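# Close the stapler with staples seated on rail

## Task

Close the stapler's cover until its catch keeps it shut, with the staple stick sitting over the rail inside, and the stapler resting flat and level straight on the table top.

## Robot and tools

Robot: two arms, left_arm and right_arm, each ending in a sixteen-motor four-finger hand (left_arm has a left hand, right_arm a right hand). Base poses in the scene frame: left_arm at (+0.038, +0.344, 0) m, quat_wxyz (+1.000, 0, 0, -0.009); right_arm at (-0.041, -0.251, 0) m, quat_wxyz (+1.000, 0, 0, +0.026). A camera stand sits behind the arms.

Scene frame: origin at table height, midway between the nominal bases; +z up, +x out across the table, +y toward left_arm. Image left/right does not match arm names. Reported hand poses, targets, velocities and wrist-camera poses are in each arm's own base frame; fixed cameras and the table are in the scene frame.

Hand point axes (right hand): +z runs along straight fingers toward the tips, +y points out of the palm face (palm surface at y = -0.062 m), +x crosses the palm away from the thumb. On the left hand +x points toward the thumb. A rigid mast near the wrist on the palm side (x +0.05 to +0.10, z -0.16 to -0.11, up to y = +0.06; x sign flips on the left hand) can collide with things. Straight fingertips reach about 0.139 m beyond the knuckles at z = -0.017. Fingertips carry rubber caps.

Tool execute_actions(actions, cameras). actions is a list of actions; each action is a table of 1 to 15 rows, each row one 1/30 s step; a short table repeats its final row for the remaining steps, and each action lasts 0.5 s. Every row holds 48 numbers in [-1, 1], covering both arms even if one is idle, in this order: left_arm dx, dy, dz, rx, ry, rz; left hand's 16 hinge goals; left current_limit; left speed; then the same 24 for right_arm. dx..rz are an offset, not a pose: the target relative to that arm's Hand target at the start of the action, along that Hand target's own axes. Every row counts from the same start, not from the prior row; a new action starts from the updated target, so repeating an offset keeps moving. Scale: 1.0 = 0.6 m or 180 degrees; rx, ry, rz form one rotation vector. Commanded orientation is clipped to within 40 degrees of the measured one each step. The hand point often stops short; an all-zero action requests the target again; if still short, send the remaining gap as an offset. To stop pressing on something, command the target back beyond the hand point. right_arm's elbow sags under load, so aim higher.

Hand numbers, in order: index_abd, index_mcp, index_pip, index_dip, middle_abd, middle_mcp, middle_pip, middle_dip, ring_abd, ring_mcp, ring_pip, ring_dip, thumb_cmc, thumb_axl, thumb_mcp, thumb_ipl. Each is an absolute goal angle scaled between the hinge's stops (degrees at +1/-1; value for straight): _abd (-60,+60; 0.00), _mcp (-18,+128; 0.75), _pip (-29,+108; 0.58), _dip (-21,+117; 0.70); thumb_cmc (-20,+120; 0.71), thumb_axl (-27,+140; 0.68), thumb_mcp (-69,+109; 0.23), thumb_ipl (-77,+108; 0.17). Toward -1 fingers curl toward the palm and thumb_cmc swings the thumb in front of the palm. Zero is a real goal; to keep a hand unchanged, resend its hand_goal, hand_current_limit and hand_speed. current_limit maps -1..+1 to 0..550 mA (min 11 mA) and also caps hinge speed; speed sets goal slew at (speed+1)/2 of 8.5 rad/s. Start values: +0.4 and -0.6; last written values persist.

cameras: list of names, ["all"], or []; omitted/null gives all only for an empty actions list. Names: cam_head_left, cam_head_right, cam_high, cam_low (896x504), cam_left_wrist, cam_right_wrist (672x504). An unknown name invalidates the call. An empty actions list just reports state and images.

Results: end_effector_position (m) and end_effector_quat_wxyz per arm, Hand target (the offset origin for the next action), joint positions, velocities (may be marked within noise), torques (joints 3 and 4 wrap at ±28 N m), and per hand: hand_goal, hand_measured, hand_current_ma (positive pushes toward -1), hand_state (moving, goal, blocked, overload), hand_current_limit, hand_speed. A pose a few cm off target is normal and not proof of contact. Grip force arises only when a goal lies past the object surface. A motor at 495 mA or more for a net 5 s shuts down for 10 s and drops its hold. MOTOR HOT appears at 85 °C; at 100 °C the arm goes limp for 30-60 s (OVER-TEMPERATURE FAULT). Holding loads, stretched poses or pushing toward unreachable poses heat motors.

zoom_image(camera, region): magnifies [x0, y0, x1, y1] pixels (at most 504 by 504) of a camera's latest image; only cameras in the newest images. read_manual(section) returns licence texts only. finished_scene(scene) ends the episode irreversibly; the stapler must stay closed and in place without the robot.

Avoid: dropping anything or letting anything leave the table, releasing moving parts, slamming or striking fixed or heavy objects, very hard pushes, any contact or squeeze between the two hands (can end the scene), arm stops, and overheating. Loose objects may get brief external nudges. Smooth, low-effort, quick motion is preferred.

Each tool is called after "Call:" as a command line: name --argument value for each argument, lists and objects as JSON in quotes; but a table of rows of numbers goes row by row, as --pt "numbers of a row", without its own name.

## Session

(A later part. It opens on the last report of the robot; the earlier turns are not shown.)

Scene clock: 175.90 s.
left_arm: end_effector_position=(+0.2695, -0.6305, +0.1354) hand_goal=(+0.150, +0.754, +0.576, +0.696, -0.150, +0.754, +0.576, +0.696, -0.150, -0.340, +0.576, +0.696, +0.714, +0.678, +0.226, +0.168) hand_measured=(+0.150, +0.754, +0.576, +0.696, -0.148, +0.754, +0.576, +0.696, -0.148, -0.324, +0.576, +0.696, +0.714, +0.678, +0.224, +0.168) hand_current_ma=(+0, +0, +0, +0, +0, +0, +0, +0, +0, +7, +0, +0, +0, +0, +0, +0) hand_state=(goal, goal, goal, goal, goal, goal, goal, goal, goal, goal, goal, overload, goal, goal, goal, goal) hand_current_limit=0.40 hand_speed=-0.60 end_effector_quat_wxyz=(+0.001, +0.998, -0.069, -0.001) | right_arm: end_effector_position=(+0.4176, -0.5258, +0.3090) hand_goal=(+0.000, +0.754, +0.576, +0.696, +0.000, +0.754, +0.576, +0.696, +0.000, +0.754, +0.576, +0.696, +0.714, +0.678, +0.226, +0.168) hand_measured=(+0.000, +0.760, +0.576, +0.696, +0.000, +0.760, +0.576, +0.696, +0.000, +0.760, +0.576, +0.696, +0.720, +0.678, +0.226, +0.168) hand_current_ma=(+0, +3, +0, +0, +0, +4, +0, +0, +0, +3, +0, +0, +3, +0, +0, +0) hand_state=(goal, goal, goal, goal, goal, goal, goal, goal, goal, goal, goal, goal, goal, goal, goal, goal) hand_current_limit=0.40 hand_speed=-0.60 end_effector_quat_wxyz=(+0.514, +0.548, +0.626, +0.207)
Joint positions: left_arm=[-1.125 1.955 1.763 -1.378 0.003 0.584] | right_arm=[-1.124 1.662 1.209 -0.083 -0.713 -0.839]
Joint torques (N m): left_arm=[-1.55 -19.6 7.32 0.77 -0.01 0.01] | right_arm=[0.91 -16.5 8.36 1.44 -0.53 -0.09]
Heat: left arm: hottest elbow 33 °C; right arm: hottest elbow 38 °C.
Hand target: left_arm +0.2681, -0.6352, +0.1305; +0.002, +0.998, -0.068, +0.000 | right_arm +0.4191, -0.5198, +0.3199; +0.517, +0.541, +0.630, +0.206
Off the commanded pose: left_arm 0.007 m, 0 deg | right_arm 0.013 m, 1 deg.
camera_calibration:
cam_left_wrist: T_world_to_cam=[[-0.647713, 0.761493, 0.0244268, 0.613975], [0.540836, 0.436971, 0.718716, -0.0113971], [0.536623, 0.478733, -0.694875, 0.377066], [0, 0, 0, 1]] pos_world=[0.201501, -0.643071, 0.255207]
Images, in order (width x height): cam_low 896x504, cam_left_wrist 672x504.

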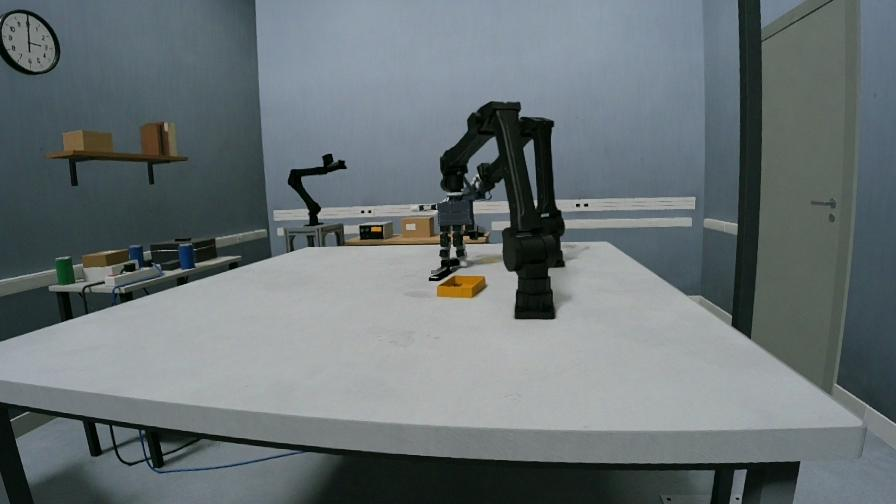

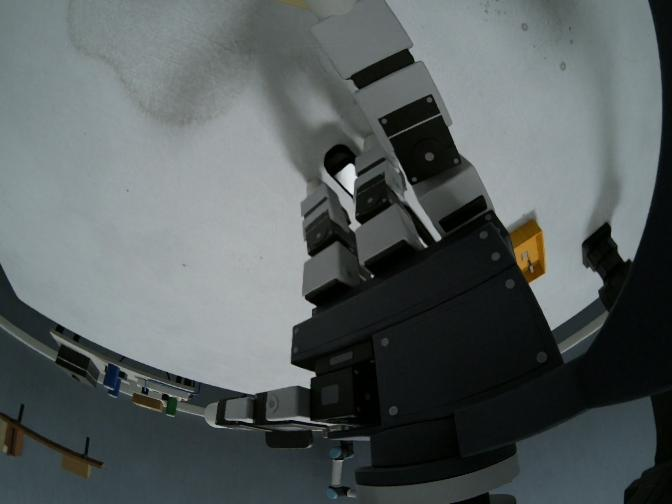

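Call:
execute_actions --actions '[[[-0.0067,-0.0075,0.011,0,0,0,0.15,0.754,0.576,0.696,-0.15,0.754,0.576,0.696,-0.15,-0.34,0.576,0.696,0.714,0.678,0.226,0.168,0.4,-0.6,0,0,0,0,0,0,0,0.754,0.576,0.696,0,0.754,0.576,0.696,0,0.754,0.576,0.696,0.714,0.678,0.226,0.168,0.4,-0.6]],[[0,0,0,0,0,0,0.0,0.754,0.576,0.696,0.0,0.754,0.576,0.696,-0.15,-0.34,0.576,0.696,0.714,0.678,0.226,0.168,0.4,-0.6,0,0,0,0,0,0,0,0.754,0.576,0.696,0,0.754,0.576,0.696,0,0.754,0.576,0.696,0.714,0.678,0.226,0.168,0.4,-0.6]],[[0,0,0,0,0,0,-0.1,0.754,0.576,0.696,0.1,0.754,0.576,0.696,-0.15,-0.34,0.576,0.696,0.714,0.678,0.226,0.168,0.4,-0.6,0,0,0,0,0,0,0,0.754,0.576,0.696,0,0.754,0.576,0.696,0,0.754,0.576,0.696,0.714,0.678,0.226,0.168,0.4,-0.6]]]' --cameras '["cam_left_wrist","cam_low"]'

Call:
zoom_image --camera "cam_left_wrist" --region '[260, 80, 460, 230]'

Call:
zoom_image --camera "cam_low" --region '[410, 220, 490, 290]'

Scene clock: 186.43 s.
left_arm: end_effector_position=(+0.2708, -0.6299, +0.1320) hand_goal=(-0.100, +0.754, +0.576, +0.696, +0.100, +0.754, +0.576, +0.696, -0.150, -0.340, +0.576, +0.696, +0.714, +0.678, +0.226, +0.168) hand_measured=(+0.104, +0.750, +0.576, +0.696, -0.070, +0.752, +0.576, +0.696, -0.148, -0.324, +0.576, +0.696, +0.714, +0.678, +0.222, +0.168) hand_current_ma=(+385, -1, +0, +0, -376, +0, +0, +0, +0, +7, +0, +0, +0, +0, -1, +0) hand_state=(blocked, goal, goal, goal, blocked, goal, goal, goal, goal, goal, goal, overload, goal, goal, goal, goal) hand_current_limit=0.40 hand_speed=-0.60 end_effector_quat_wxyz=(+0.006, +0.998, -0.065, +0.004) | right_arm: end_effector_position=(+0.4176, -0.5258, +0.3090) hand_goal=(+0.000, +0.754, +0.576, +0.696, +0.000, +0.754, +0.576, +0.696, +0.000, +0.754, +0.576, +0.696, +0.714, +0.678, +0.226, +0.168) hand_measured=(+0.000, +0.760, +0.576, +0.696, +0.000, +0.760, +0.576, +0.696, +0.000, +0.760, +0.576, +0.696, +0.720, +0.678, +0.226, +0.168) hand_current_ma=(+0, +3, +0, +0, +0, +4, +0, +0, +0, +3, +0, +0, +3, +0, +0, +0) hand_state=(goal, goal, goal, goal, goal, goal, goal, goal, goal, goal, goal, goal, goal, goal, goal, goal) hand_current_limit=0.40 hand_speed=-0.60 end_effector_quat_wxyz=(+0.514, +0.548, +0.626, +0.207)
Joint positions: left_arm=[-1.125 1.948 1.739 -1.348 -0.002 0.576] | right_arm=[-1.124 1.662 1.209 -0.083 -0.713 -0.839]
Joint torques (N m): left_arm=[-2.08 -20.07 6.42 0.55 0.19 0.09] | right_arm=[0.91 -16.62 8.39 1.43 -0.53 -0.08]
Heat: left arm: hottest elbow 33 °C; right arm: hottest elbow 38 °C.
Hand target: left_arm +0.2647, -0.6301, +0.1237; +0.002, +0.998, -0.068, +0.000 | right_arm +0.4191, -0.5198, +0.3199; +0.517, +0.541, +0.630, +0.206
Off the commanded pose: left_arm 0.010 m, 1 deg | right_arm 0.013 m, 1 deg.
camera_calibration:
cam_left_wrist: T_world_to_cam=[[-0.654276, 0.756197, 0.00942441, 0.614775], [0.52931, 0.448997, 0.719883, 0.000691661], [0.540142, 0.475991, -0.694031, 0.370974], [0, 0, 0, 1]] pos_world=[0.201487, -0.641782, 0.251176]
Images, in order (width x height): cam_low 896x504, cam_left_wrist 672x504.

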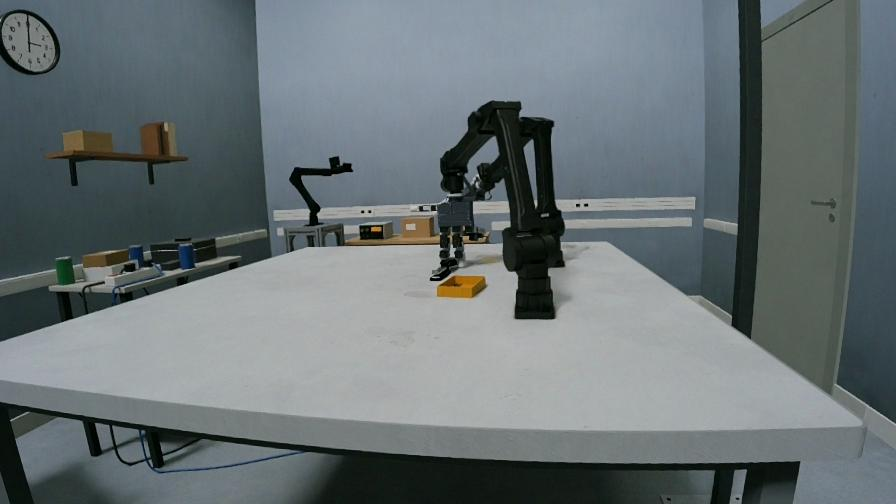

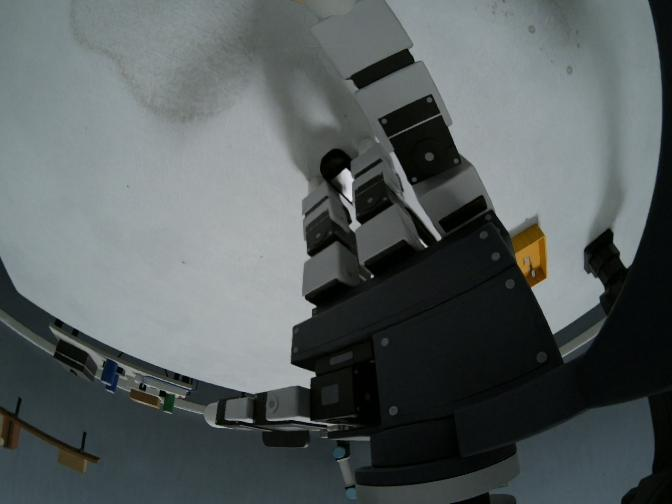

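Scaled by 2.520 from the camera's 672x504 image, which has a finer 960x720 frame.

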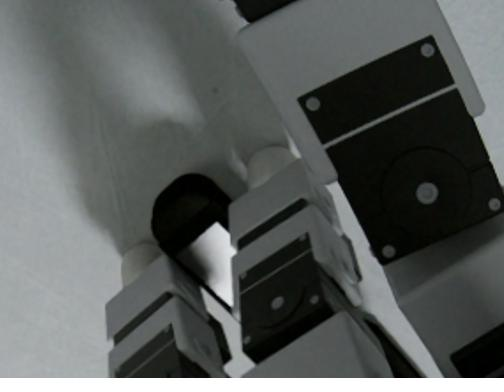

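Scaled by 6.300 from the camera's 896x504 image, which has a finer 1280x720 frame.

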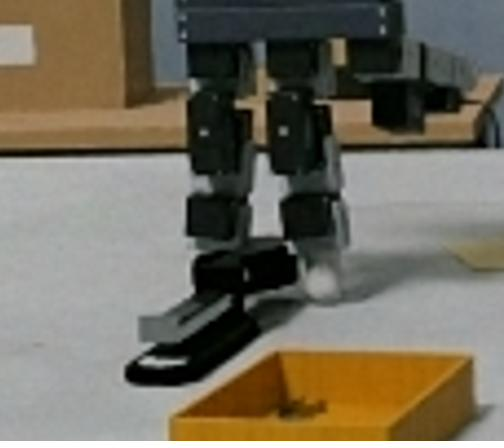

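Call:
execute_actions --actions '[[[0,0,-0.0275,0,0,0,-0.1,0.754,0.576,0.696,0.1,0.754,0.576,0.696,-0.15,-0.34,0.576,0.696,0.714,0.678,0.226,0.168,0.4,-0.6,0,0,0,0,0,0,0,0.754,0.576,0.696,0,0.754,0.576,0.696,0,0.754,0.576,0.696,0.714,0.678,0.226,0.168,0.4,-0.6]],[[0,0,-0.0175,0,0,0,-0.1,0.754,0.576,0.696,0.1,0.754,0.576,0.696,-0.15,-0.34,0.576,0.696,0.714,0.678,0.226,0.168,0.4,-0.6,0,0,0,0,0,0,0,0.754,0.576,0.696,0,0.754,0.576,0.696,0,0.754,0.576,0.696,0.714,0.678,0.226,0.168,0.4,-0.6]]]' --cameras '["cam_left_wrist","cam_low","cam_head_right"]'

Call:
zoom_image --camera "cam_left_wrist" --region '[260, 80, 460, 230]'

Call:
zoom_image --camera "cam_low" --region '[410, 220, 490, 290]'

Call:
zoom_image --camera "cam_head_right" --region '[400, 320, 560, 400]'

Scene clock: 199.07 s.
left_arm: end_effector_position=(+0.2672, -0.6227, +0.1308) hand_goal=(-0.100, +0.754, +0.576, +0.696, +0.100, +0.754, +0.576, +0.696, -0.150, -0.340, +0.576, +0.696, +0.714, +0.678, +0.226, +0.168) hand_measured=(+0.100, +0.738, +0.568, +0.694, -0.068, +0.746, +0.574, +0.696, -0.148, -0.324, +0.576, +0.696, +0.714, +0.678, +0.222, +0.168) hand_current_ma=(+385, -8, -2, +0, -363, -2, +0, +0, +0, +7, +0, +0, +0, +0, -1, +0) hand_state=(blocked, goal, goal, goal, blocked, goal, goal, goal, goal, goal, goal, overload, goal, goal, goal, goal) hand_current_limit=0.40 hand_speed=-0.60 end_effector_quat_wxyz=(-0.008, +0.998, -0.065, -0.004) | right_arm: end_effector_position=(+0.4176, -0.5258, +0.3090) hand_goal=(+0.000, +0.754, +0.576, +0.696, +0.000, +0.754, +0.576, +0.696, +0.000, +0.754, +0.576, +0.696, +0.714, +0.678, +0.226, +0.168) hand_measured=(+0.000, +0.760, +0.576, +0.696, +0.000, +0.760, +0.576, +0.696, +0.000, +0.760, +0.576, +0.696, +0.720, +0.678, +0.226, +0.168) hand_current_ma=(+0, +3, +0, +0, +0, +4, +0, +0, +0, +3, +0, +0, +3, +0, +0, +0) hand_state=(goal, goal, goal, goal, goal, goal, goal, goal, goal, goal, goal, goal, goal, goal, goal, goal) hand_current_limit=0.40 hand_speed=-0.60 end_effector_quat_wxyz=(+0.514, +0.548, +0.626, +0.207)
Joint positions: left_arm=[-1.125 1.947 1.742 -1.384 -0.001 0.575] | right_arm=[-1.124 1.662 1.209 -0.083 -0.713 -0.839]
Joint torques (N m): left_arm=[-2.02 -21.19 9.55 -0.62 0.15 0.06] | right_arm=[0.91 -16.56 8.39 1.44 -0.53 -0.08]
Heat: left arm: hottest elbow 32 °C; right arm: hottest elbow 38 °C.
Hand target: left_arm +0.2647, -0.6301, +0.1507; +0.002, +0.998, -0.067, +0.000 | right_arm +0.4191, -0.5198, +0.3199; +0.517, +0.541, +0.630, +0.206
Off the commanded pose: left_arm 0.022 m, 1 deg | right_arm 0.013 m, 1 deg.
camera_calibration:
cam_left_wrist: T_world_to_cam=[[-0.654171, 0.755233, 0.0410376, 0.602265], [0.540043, 0.428412, 0.724443, -0.0159725], [0.529542, 0.496071, -0.688113, 0.38319], [0, 0, 0, 1]] pos_world=[0.199695, -0.638097, 0.250534]
Images, in order (width x height): cam_head_right 896x504, cam_low 896x504, cam_left_wrist 672x504.

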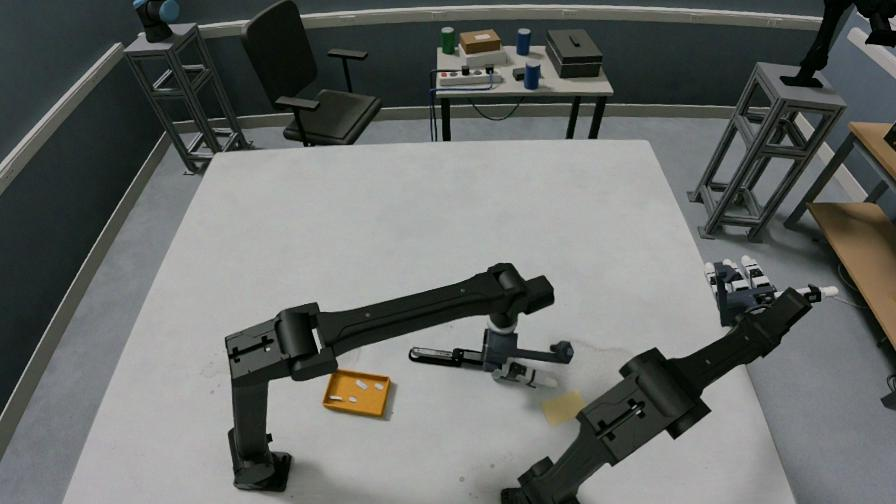

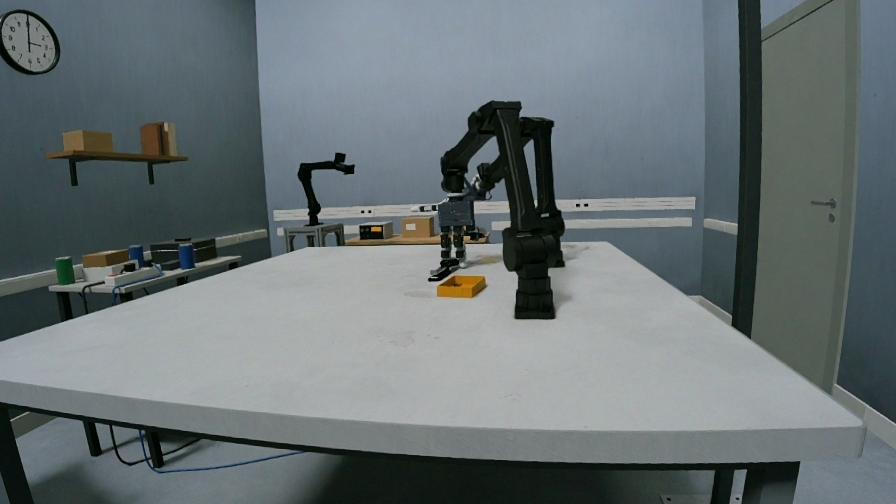

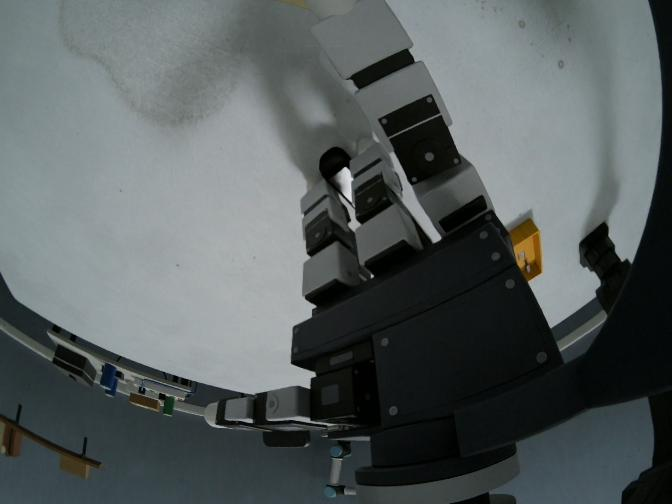

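Scaled by 2.520 from the camera's 672x504 image, which has a finer 960x720 frame.

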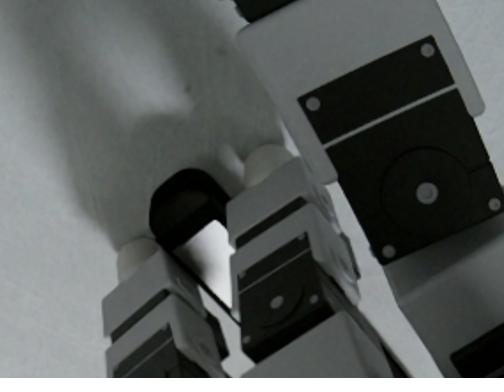

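Scaled by 6.300 from the camera's 896x504 image, which has a finer 1280x720 frame.

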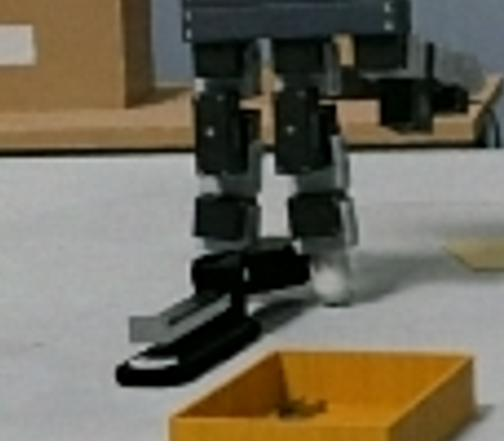

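Scaled by 3.150 from the camera's 896x504 image, which has a finer 1280x720 frame.

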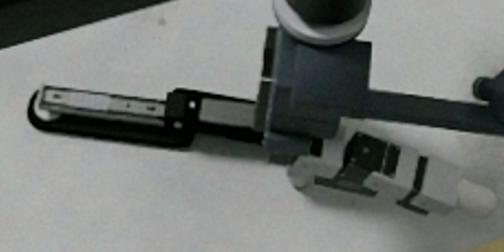

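Call:
execute_actions --actions '[[[0,0,-0.0175,0,0,0,-0.1,0.754,0.576,0.696,0.1,0.754,0.576,0.696,-0.15,-0.34,0.576,0.696,0.714,0.678,0.226,0.168,0.4,-0.6,0,0,0,0,0,0,0,0.754,0.576,0.696,0,0.754,0.576,0.696,0,0.754,0.576,0.696,0.714,0.678,0.226,0.168,0.4,-0.6]],[[0,0,-0.0175,0,0,0,-0.1,0.754,0.576,0.696,0.1,0.754,0.576,0.696,-0.15,-0.34,0.576,0.696,0.714,0.678,0.226,0.168,0.4,-0.6,0,0,0,0,0,0,0,0.754,0.576,0.696,0,0.754,0.576,0.696,0,0.754,0.576,0.696,0.714,0.678,0.226,0.168,0.4,-0.6]]]' --cameras '["cam_left_wrist","cam_low"]'

Call:
zoom_image --camera "cam_left_wrist" --region '[260, 80, 460, 230]'

Call:
zoom_image --camera "cam_low" --region '[410, 220, 490, 290]'

Scene clock: 204.17 s.
left_arm: end_effector_position=(+0.2647, -0.6186, +0.1408) hand_goal=(-0.100, +0.754, +0.576, +0.696, +0.100, +0.754, +0.576, +0.696, -0.150, -0.340, +0.576, +0.696, +0.714, +0.678, +0.226, +0.168) hand_measured=(+0.094, +0.738, +0.568, +0.694, -0.068, +0.748, +0.574, +0.696, -0.148, -0.324, +0.576, +0.696, +0.714, +0.678, +0.222, +0.168) hand_current_ma=(+385, -7, -2, +0, -363, -1, +0, +0, +0, +7, +0, +0, +0, +0, -1, +0) hand_state=(blocked, goal, goal, goal, blocked, goal, goal, goal, goal, goal, goal, overload, goal, goal, goal, goal) hand_current_limit=0.40 hand_speed=-0.60 end_effector_quat_wxyz=(-0.019, +0.998, -0.065, -0.012) | right_arm: end_effector_position=(+0.4176, -0.5258, +0.3090) hand_goal=(+0.000, +0.754, +0.576, +0.696, +0.000, +0.754, +0.576, +0.696, +0.000, +0.754, +0.576, +0.696, +0.714, +0.678, +0.226, +0.168) hand_measured=(+0.000, +0.760, +0.576, +0.696, +0.000, +0.760, +0.576, +0.696, +0.000, +0.760, +0.576, +0.696, +0.720, +0.678, +0.226, +0.168) hand_current_ma=(+0, +3, +0, +0, +0, +4, +0, +0, +0, +3, +0, +0, +3, +0, +0, +0) hand_state=(goal, goal, goal, goal, goal, goal, goal, goal, goal, goal, goal, goal, goal, goal, goal, goal) hand_current_limit=0.40 hand_speed=-0.60 end_effector_quat_wxyz=(+0.514, +0.548, +0.626, +0.207)
Joint positions: left_arm=[-1.125 1.946 1.772 -1.442 0.002 0.575] | right_arm=[-1.124 1.662 1.209 -0.083 -0.713 -0.839]
Joint torques (N m): left_arm=[-1.96 -21.83 10.24 -0.34 0.06 0.09] | right_arm=[0.97 -16.56 8.38 1.44 -0.53 -0.08]
Heat: left arm: hottest elbow 32 °C; right arm: hottest elbow 37 °C.
Hand target: left_arm +0.2647, -0.6299, +0.1718; +0.002, +0.998, -0.067, +0.000 | right_arm +0.4191, -0.5198, +0.3199; +0.517, +0.541, +0.630, +0.206
Off the commanded pose: left_arm 0.033 m, 3 deg | right_arm 0.013 m, 1 deg.
camera_calibration:
cam_left_wrist: T_world_to_cam=[[-0.653471, 0.753942, 0.0674271, 0.592491], [0.550091, 0.411811, 0.726506, -0.0368471], [0.519977, 0.511842, -0.683843, 0.401061], [0, 0, 0, 1]] pos_world=[0.198902, -0.63681, 0.261083]
Images, in order (width x height): cam_low 896x504, cam_left_wrist 672x504.

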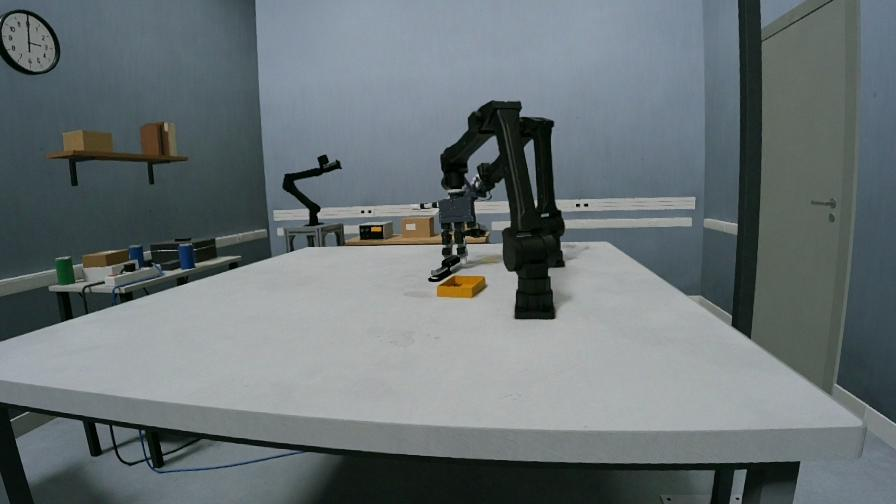

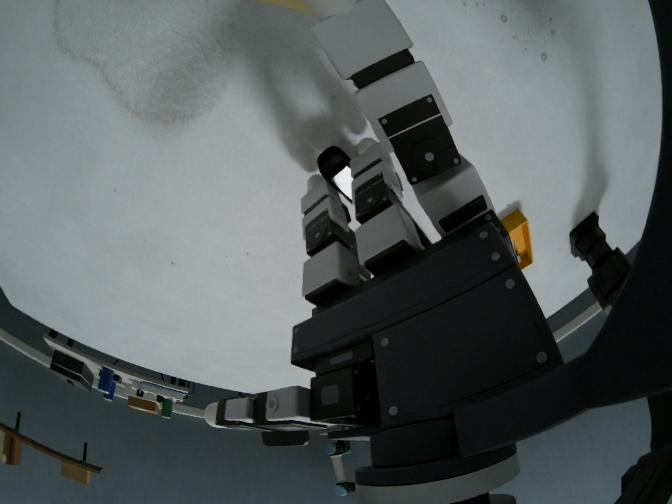

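Scaled by 2.520 from the camera's 672x504 image, which has a finer 960x720 frame.

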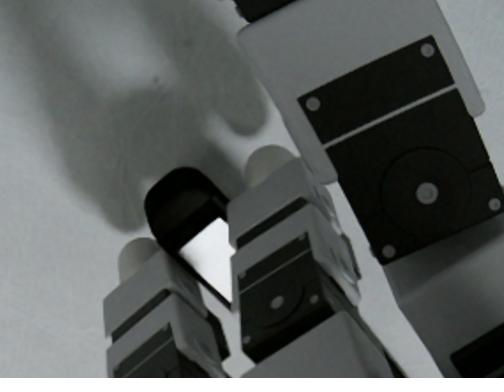

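Scaled by 6.300 from the camera's 896x504 image, which has a finer 1280x720 frame.

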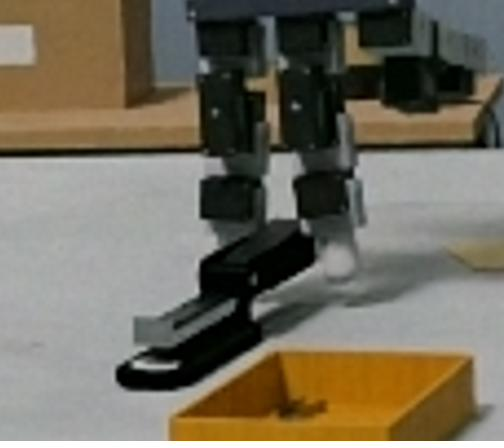

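Call:
execute_actions --actions '[[[0,0,-0.03,0,0,0,-0.1,0.754,0.576,0.696,0.1,0.754,0.576,0.696,-0.15,-0.34,0.576,0.696,0.714,0.678,0.226,0.168,0.4,-0.6,0,0,0,0,0,0,0,0.754,0.576,0.696,0,0.754,0.576,0.696,0,0.754,0.576,0.696,0.714,0.678,0.226,0.168,0.4,-0.6]],[[0,0,-0.03,0,0,0,-0.1,0.754,0.576,0.696,0.1,0.754,0.576,0.696,-0.15,-0.34,0.576,0.696,0.714,0.678,0.226,0.168,0.4,-0.6,0,0,0,0,0,0,0,0.754,0.576,0.696,0,0.754,0.576,0.696,0,0.754,0.576,0.696,0.714,0.678,0.226,0.168,0.4,-0.6]]]' --cameras '["cam_left_wrist","cam_low","cam_head_right"]'

Call:
zoom_image --camera "cam_left_wrist" --region '[260, 80, 460, 230]'

Call:
zoom_image --camera "cam_low" --region '[410, 220, 490, 290]'

Call:
zoom_image --camera "cam_head_right" --region '[400, 320, 560, 400]'

Scene clock: 213.87 s.
left_arm: end_effector_position=(+0.2643, -0.6175, +0.1745) hand_goal=(-0.100, +0.754, +0.576, +0.696, +0.100, +0.754, +0.576, +0.696, -0.150, -0.340, +0.576, +0.696, +0.714, +0.678, +0.226, +0.168) hand_measured=(+0.086, +0.748, +0.574, +0.694, -0.068, +0.760, +0.578, +0.696, -0.148, -0.324, +0.576, +0.696, +0.714, +0.678, +0.222, +0.168) hand_current_ma=(+385, -1, +0, +0, -363, +1, +0, +0, +0, +7, +0, +0, +0, +0, -1, +0) hand_state=(blocked, goal, goal, goal, blocked, goal, goal, goal, goal, goal, goal, overload, goal, goal, goal, goal) hand_current_limit=0.40 hand_speed=-0.60 end_effector_quat_wxyz=(-0.024, +0.998, -0.065, -0.014) | right_arm: end_effector_position=(+0.4176, -0.5258, +0.3090) hand_goal=(+0.000, +0.754, +0.576, +0.696, +0.000, +0.754, +0.576, +0.696, +0.000, +0.754, +0.576, +0.696, +0.714, +0.678, +0.226, +0.168) hand_measured=(+0.000, +0.760, +0.576, +0.696, +0.000, +0.760, +0.576, +0.696, +0.000, +0.760, +0.576, +0.696, +0.720, +0.678, +0.226, +0.168) hand_current_ma=(+0, +3, +0, +0, +0, +4, +0, +0, +0, +3, +0, +0, +3, +0, +0, +0) hand_state=(goal, goal, goal, goal, goal, goal, goal, goal, goal, goal, goal, goal, goal, goal, goal, goal) hand_current_limit=0.40 hand_speed=-0.60 end_effector_quat_wxyz=(+0.514, +0.548, +0.626, +0.207)
Joint positions: left_arm=[-1.125 1.937 1.849 -1.538 0.001 0.575] | right_arm=[-1.124 1.662 1.209 -0.083 -0.713 -0.839]
Joint torques (N m): left_arm=[-1.85 -21.89 10.74 -0.1 0.09 0.08] | right_arm=[0.91 -16.56 8.36 1.44 -0.53 -0.08]
Heat: left arm: hottest elbow 33 °C; right arm: hottest elbow 37 °C.
Hand target: left_arm +0.2647, -0.6299, +0.2078; +0.002, +0.998, -0.067, +0.000 | right_arm +0.4191, -0.5198, +0.3199; +0.517, +0.541, +0.630, +0.206
Off the commanded pose: left_arm 0.036 m, 3 deg | right_arm 0.013 m, 1 deg.
camera_calibration:
cam_left_wrist: T_world_to_cam=[[-0.653181, 0.753334, 0.0764324, 0.587173], [0.552625, 0.405267, 0.728261, -0.0667306], [0.517649, 0.517925, -0.681024, 0.427709], [0, 0, 0, 1]] pos_world=[0.199005, -0.636815, 0.294998]
Images, in order (width x height): cam_head_right 896x504, cam_low 896x504, cam_left_wrist 672x504.

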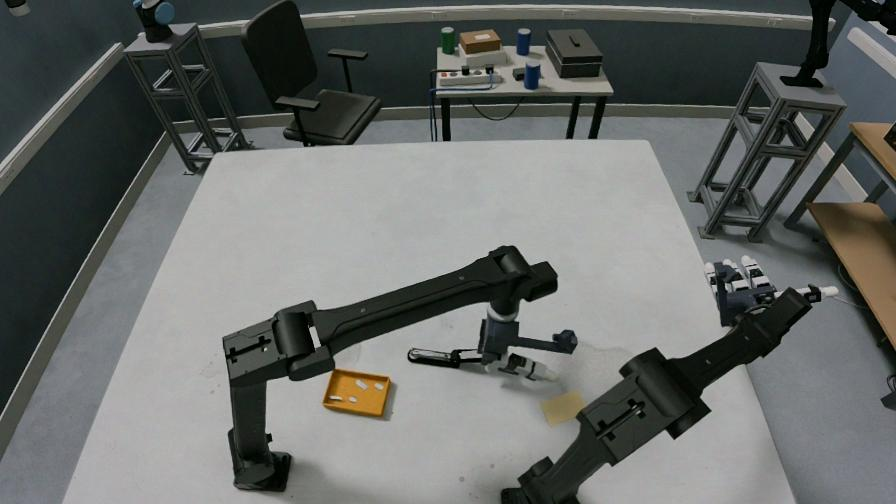

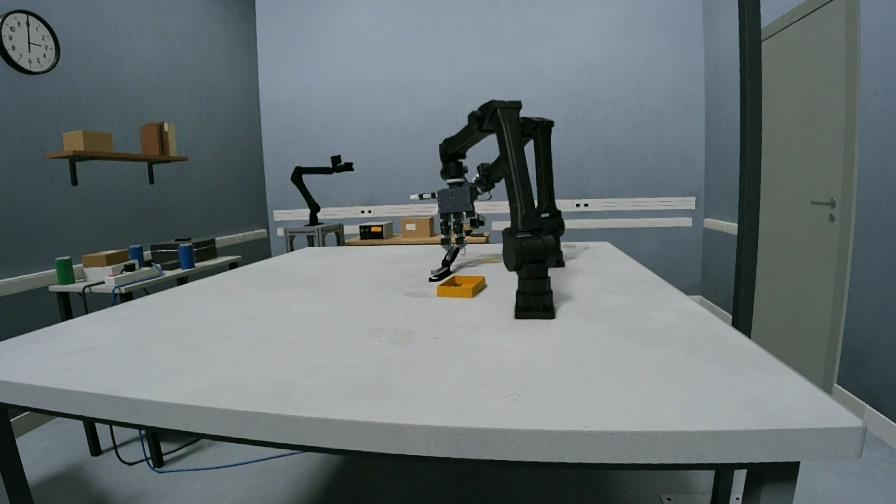

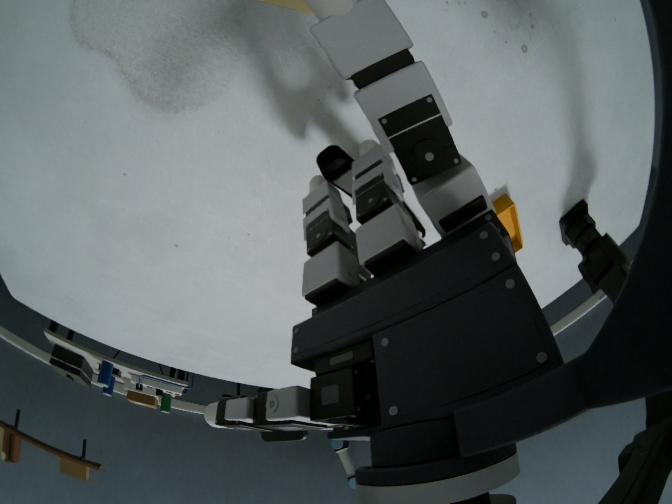

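Scaled by 2.520 from the camera's 672x504 image, which has a finer 960x720 frame.

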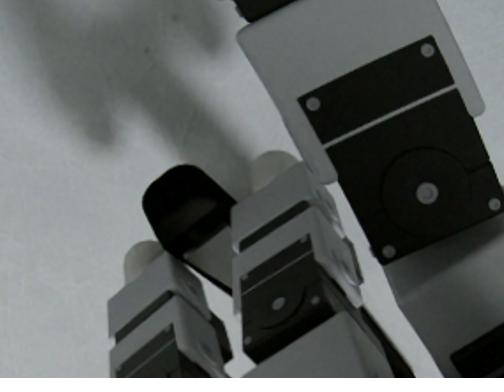

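Scaled by 6.300 from the camera's 896x504 image, which has a finer 1280x720 frame.

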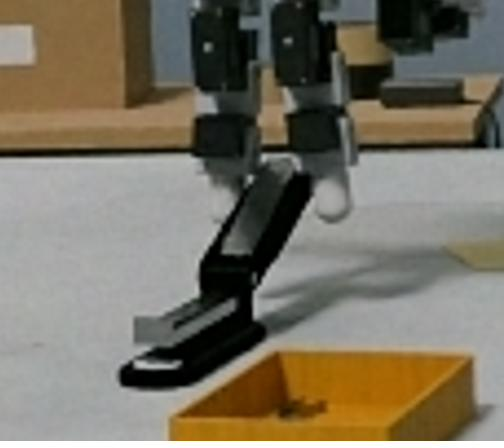

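Scaled by 3.150 from the camera's 896x504 image, which has a finer 1280x720 frame.

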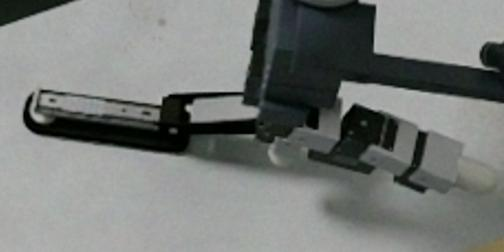

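Call:
execute_actions --actions '[[[0,-0.0117,-0.025,0,0,0,-0.1,0.754,0.576,0.696,0.1,0.754,0.576,0.696,-0.15,-0.34,0.576,0.696,0.714,0.678,0.226,0.168,0.4,-0.6,0,0,0,0,0,0,0,0.754,0.576,0.696,0,0.754,0.576,0.696,0,0.754,0.576,0.696,0.714,0.678,0.226,0.168,0.4,-0.6]],[[0,-0.0158,-0.0227,0,0,0,-0.1,0.754,0.576,0.696,0.1,0.754,0.576,0.696,-0.15,-0.34,0.576,0.696,0.714,0.678,0.226,0.168,0.4,-0.6,0,0,0,0,0,0,0,0.754,0.576,0.696,0,0.754,0.576,0.696,0,0.754,0.576,0.696,0.714,0.678,0.226,0.168,0.4,-0.6]],[[0,-0.0195,-0.0195,0,0,0,-0.1,0.754,0.576,0.696,0.1,0.754,0.576,0.696,-0.15,-0.34,0.576,0.696,0.714,0.678,0.226,0.168,0.4,-0.6,0,0,0,0,0,0,0,0.754,0.576,0.696,0,0.754,0.576,0.696,0,0.754,0.576,0.696,0.714,0.678,0.226,0.168,0.4,-0.6]]]' --cameras '["cam_left_wrist","cam_low","cam_head_right"]'

Call:
zoom_image --camera "cam_left_wrist" --region '[260, 80, 460, 230]'

Call:
zoom_image --camera "cam_low" --region '[410, 220, 490, 290]'

Call:
zoom_image --camera "cam_head_right" --region '[400, 320, 560, 400]'

Scene clock: 226.97 s.
left_arm: end_effector_position=(+0.2580, -0.5991, +0.2189) hand_goal=(-0.100, +0.754, +0.576, +0.696, +0.100, +0.754, +0.576, +0.696, -0.150, -0.340, +0.576, +0.696, +0.714, +0.678, +0.226, +0.168) hand_measured=(+0.026, +0.748, +0.574, +0.694, -0.026, +0.764, +0.580, +0.698, -0.148, -0.324, +0.576, +0.696, +0.714, +0.678, +0.222, +0.168) hand_current_ma=(+221, -2, +0, +0, -218, +3, +1, +0, +0, +7, +0, +0, +0, +0, -1, +0) hand_state=(blocked, goal, goal, goal, blocked, goal, goal, goal, goal, goal, goal, overload, goal, goal, goal, goal) hand_current_limit=0.40 hand_speed=-0.60 end_effector_quat_wxyz=(-0.020, +0.997, -0.069, -0.011) | right_arm: end_effector_position=(+0.4176, -0.5258, +0.3090) hand_goal=(+0.000, +0.754, +0.576, +0.696, +0.000, +0.754, +0.576, +0.696, +0.000, +0.754, +0.576, +0.696, +0.714, +0.678, +0.226, +0.168) hand_measured=(+0.000, +0.760, +0.576, +0.696, +0.000, +0.760, +0.576, +0.696, +0.000, +0.760, +0.576, +0.696, +0.720, +0.678, +0.226, +0.168) hand_current_ma=(+0, +3, +0, +0, +0, +4, +0, +0, +0, +3, +0, +0, +3, +0, +0, +0) hand_state=(goal, goal, goal, goal, goal, goal, goal, goal, goal, goal, goal, goal, goal, goal, goal, goal) hand_current_limit=0.40 hand_speed=-0.60 end_effector_quat_wxyz=(+0.514, +0.548, +0.626, +0.207)
Joint positions: left_arm=[-1.12 1.869 1.862 -1.61 0 0.589] | right_arm=[-1.124 1.662 1.209 -0.083 -0.713 -0.839]
Joint torques (N m): left_arm=[-0.67 -21.01 10.21 -0.14 0.1 0.16] | right_arm=[0.91 -16.56 8.36 1.44 -0.53 -0.08]
Heat: left arm: hottest shoulder 33 °C; right arm: hottest elbow 37 °C.
Hand target: left_arm +0.2685, -0.6018, +0.2480; +0.002, +0.998, -0.068, +0.000 | right_arm +0.4191, -0.5198, +0.3199; +0.517, +0.541, +0.630, +0.206
Off the commanded pose: left_arm 0.031 m, 3 deg | right_arm 0.013 m, 1 deg.
camera_calibration:
cam_left_wrist: T_world_to_cam=[[-0.646512, 0.759884, 0.0678171, 0.569762], [0.553301, 0.405829, 0.727434, -0.102605], [0.525243, 0.507818, -0.682818, 0.444019], [0, 0, 0, 1]] pos_world=[0.191911, -0.616793, 0.339183]
Images, in order (width x height): cam_head_right 896x504, cam_low 896x504, cam_left_wrist 672x504.

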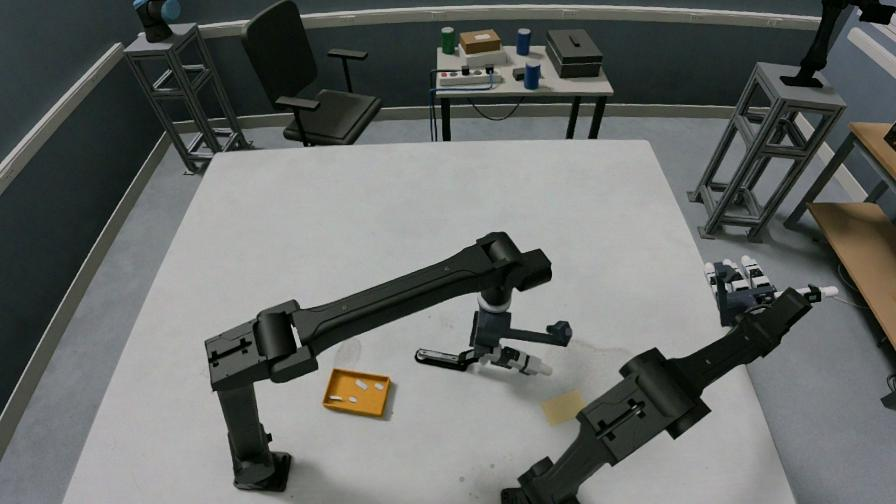

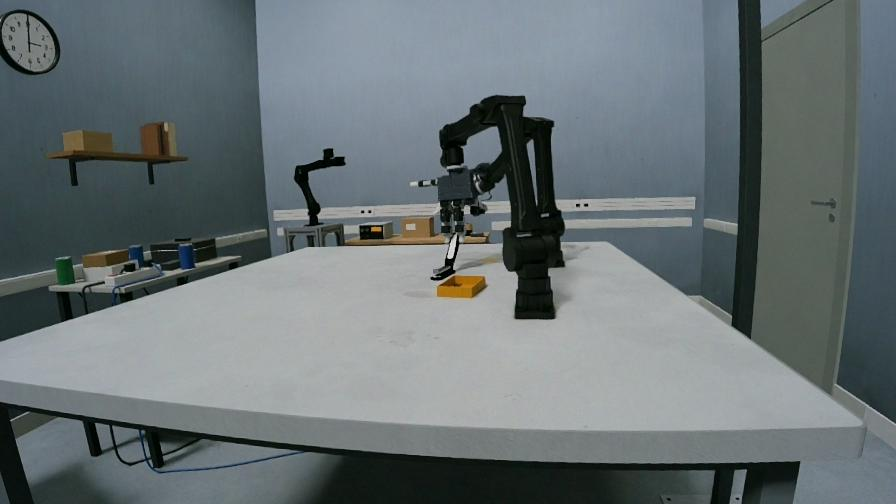

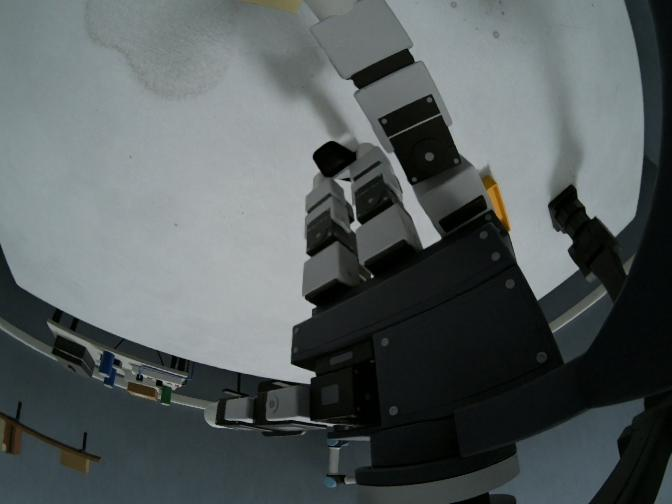

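Scaled by 2.520 from the camera's 672x504 image, which has a finer 960x720 frame.

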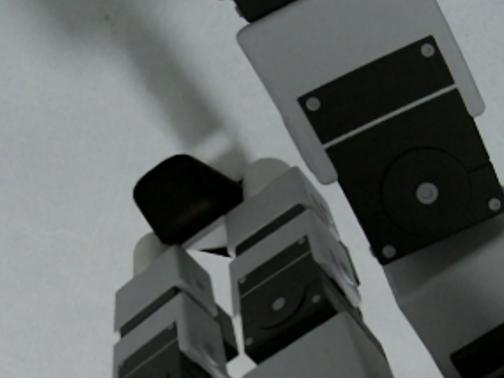

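Scaled by 6.300 from the camera's 896x504 image, which has a finer 1280x720 frame.

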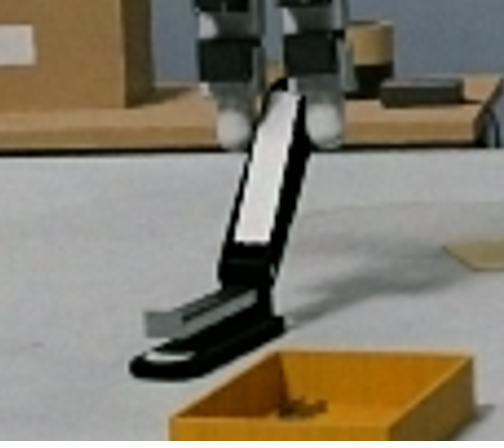

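Scaled by 3.150 from the camera's 896x504 image, which has a finer 1280x720 frame.

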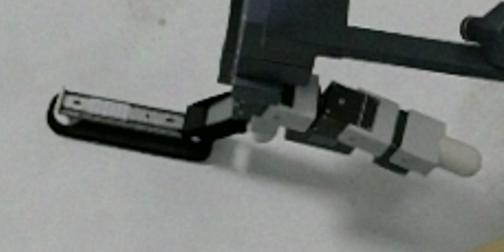

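Call:
execute_actions --actions '[[[0.0015,-0.018,-0.0094,0,0,0,-0.1,0.754,0.576,0.696,0.1,0.754,0.576,0.696,-0.15,-0.34,0.576,0.696,0.714,0.678,0.226,0.168,0.4,-0.6,0,0,0,0,0,0,0,0.754,0.576,0.696,0,0.754,0.576,0.696,0,0.754,0.576,0.696,0.714,0.678,0.226,0.168,0.4,-0.6]],[[0.0015,-0.018,-0.0094,0,0,0,-0.1,0.754,0.576,0.696,0.1,0.754,0.576,0.696,-0.15,-0.34,0.576,0.696,0.714,0.678,0.226,0.168,0.4,-0.6,0,0,0,0,0,0,0,0.754,0.576,0.696,0,0.754,0.576,0.696,0,0.754,0.576,0.696,0.714,0.678,0.226,0.168,0.4,-0.6]],[[0.0016,-0.0199,-0.0043,0,0,0,-0.1,0.754,0.576,0.696,0.1,0.754,0.576,0.696,-0.15,-0.34,0.576,0.696,0.714,0.678,0.226,0.168,0.4,-0.6,0,0,0,0,0,0,0,0.754,0.576,0.696,0,0.754,0.576,0.696,0,0.754,0.576,0.696,0.714,0.678,0.226,0.168,0.4,-0.6]],[[0.0016,-0.0199,-0.0043,0,0,0,-0.1,0.754,0.576,0.696,0.1,0.754,0.576,0.696,-0.15,-0.34,0.576,0.696,0.714,0.678,0.226,0.168,0.4,-0.6,0,0,0,0,0,0,0,0.754,0.576,0.696,0,0.754,0.576,0.696,0,0.754,0.576,0.696,0.714,0.678,0.226,0.168,0.4,-0.6]]]' --cameras '["cam_left_wrist","cam_low","cam_head_right"]'

Call:
zoom_image --camera "cam_left_wrist" --region '[260, 80, 460, 230]'

Call:
zoom_image --camera "cam_low" --region '[410, 220, 490, 290]'

Call:
zoom_image --camera "cam_head_right" --region '[400, 320, 560, 400]'

Scene clock: 249.17 s.
left_arm: end_effector_position=(+0.2723, -0.5629, +0.2482) hand_goal=(-0.100, +0.754, +0.576, +0.696, +0.100, +0.754, +0.576, +0.696, -0.150, -0.340, +0.576, +0.696, +0.714, +0.678, +0.226, +0.168) hand_measured=(+0.026, +0.748, +0.574, +0.694, -0.026, +0.756, +0.580, +0.698, -0.148, -0.324, +0.576, +0.696, +0.714, +0.678, +0.222, +0.168) hand_current_ma=(+221, -2, +0, +0, -218, +0, +1, +0, +0, +7, +0, +0, +0, +0, -1, +0) hand_state=(blocked, goal, goal, goal, blocked, goal, goal, goal, goal, goal, goal, overload, goal, goal, goal, goal) hand_current_limit=0.40 hand_speed=-0.60 end_effector_quat_wxyz=(-0.009, +0.997, -0.070, -0.006) | right_arm: end_effector_position=(+0.4176, -0.5258, +0.3090) hand_goal=(+0.000, +0.754, +0.576, +0.696, +0.000, +0.754, +0.576, +0.696, +0.000, +0.754, +0.576, +0.696, +0.714, +0.678, +0.226, +0.168) hand_measured=(+0.000, +0.760, +0.576, +0.696, +0.000, +0.760, +0.576, +0.696, +0.000, +0.760, +0.576, +0.696, +0.720, +0.678, +0.226, +0.168) hand_current_ma=(+0, +3, +0, +0, +0, +4, +0, +0, +0, +3, +0, +0, +3, +0, +0, +0) hand_state=(goal, goal, goal, goal, goal, goal, goal, goal, goal, goal, goal, goal, goal, goal, goal, goal) hand_current_limit=0.40 hand_speed=-0.60 end_effector_quat_wxyz=(+0.514, +0.548, +0.626, +0.207)
Joint positions: left_arm=[-1.067 1.779 1.807 -1.621 0 0.644] | right_arm=[-1.124 1.662 1.209 -0.083 -0.713 -0.839]
Joint torques (N m): left_arm=[-0.21 -20.19 7.65 0.1 0.12 0.18] | right_arm=[0.91 -16.56 8.36 1.46 -0.53 -0.08]
Heat: left arm: hottest elbow 34 °C; right arm: hottest elbow 37 °C.
Hand target: left_arm +0.2783, -0.5571, +0.2643; +0.002, +0.998, -0.068, +0.000 | right_arm +0.4191, -0.5198, +0.3199; +0.517, +0.541, +0.630, +0.206
Off the commanded pose: left_arm 0.018 m, 1 deg | right_arm 0.013 m, 1 deg.
camera_calibration:
cam_left_wrist: T_world_to_cam=[[-0.64623, 0.761801, 0.0452364, 0.556182], [0.547064, 0.421111, 0.723455, -0.135317], [0.532079, 0.492266, -0.688888, 0.428962], [0, 0, 0, 1]] pos_world=[0.205207, -0.577879, 0.368243]
Images, in order (width x height): cam_head_right 896x504, cam_low 896x504, cam_left_wrist 672x504.

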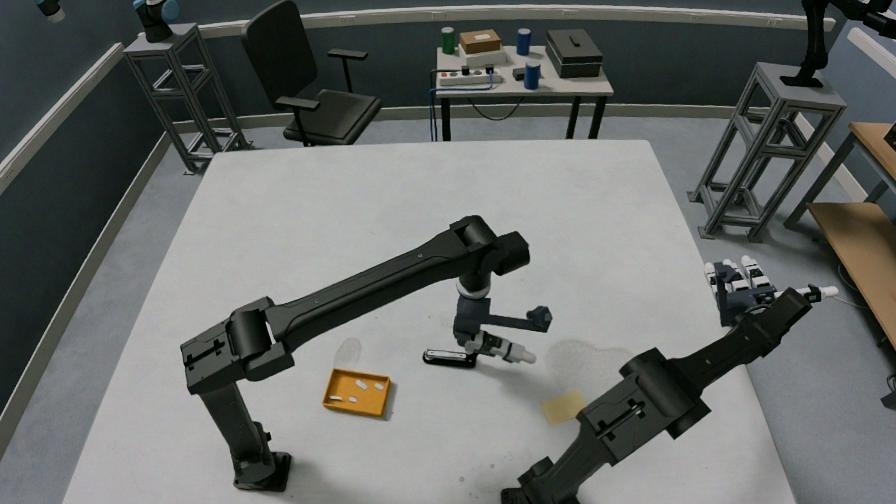

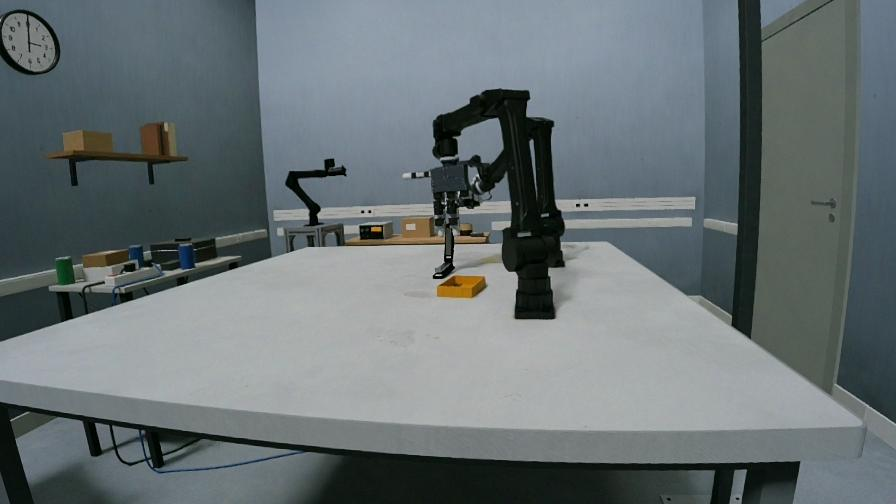

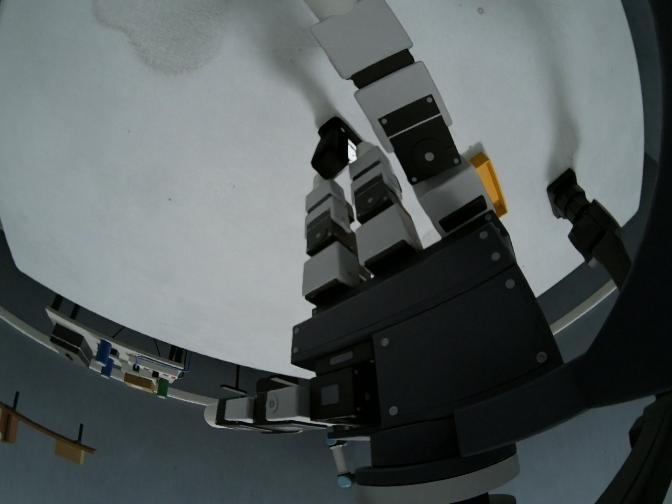

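Scaled by 2.520 from the camera's 672x504 image, which has a finer 960x720 frame.

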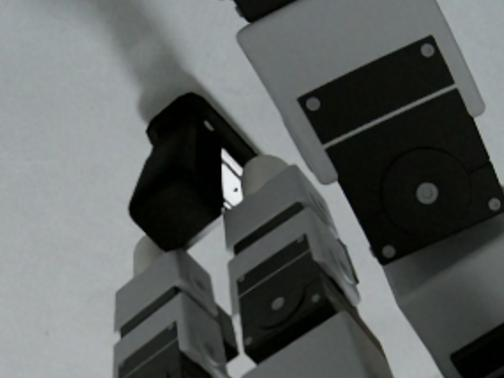

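Scaled by 6.300 from the camera's 896x504 image, which has a finer 1280x720 frame.

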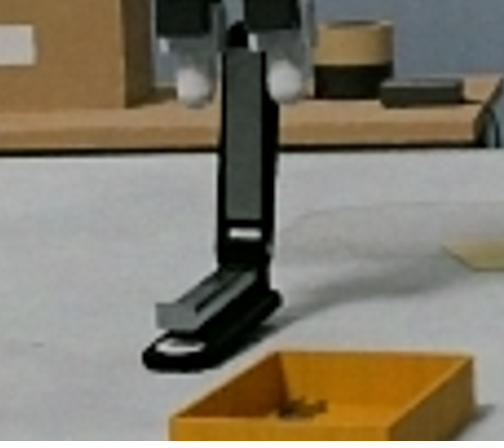

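Scaled by 3.150 from the camera's 896x504 image, which has a finer 1280x720 frame.

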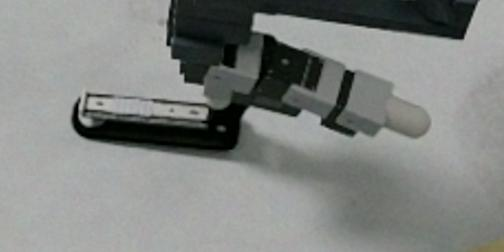

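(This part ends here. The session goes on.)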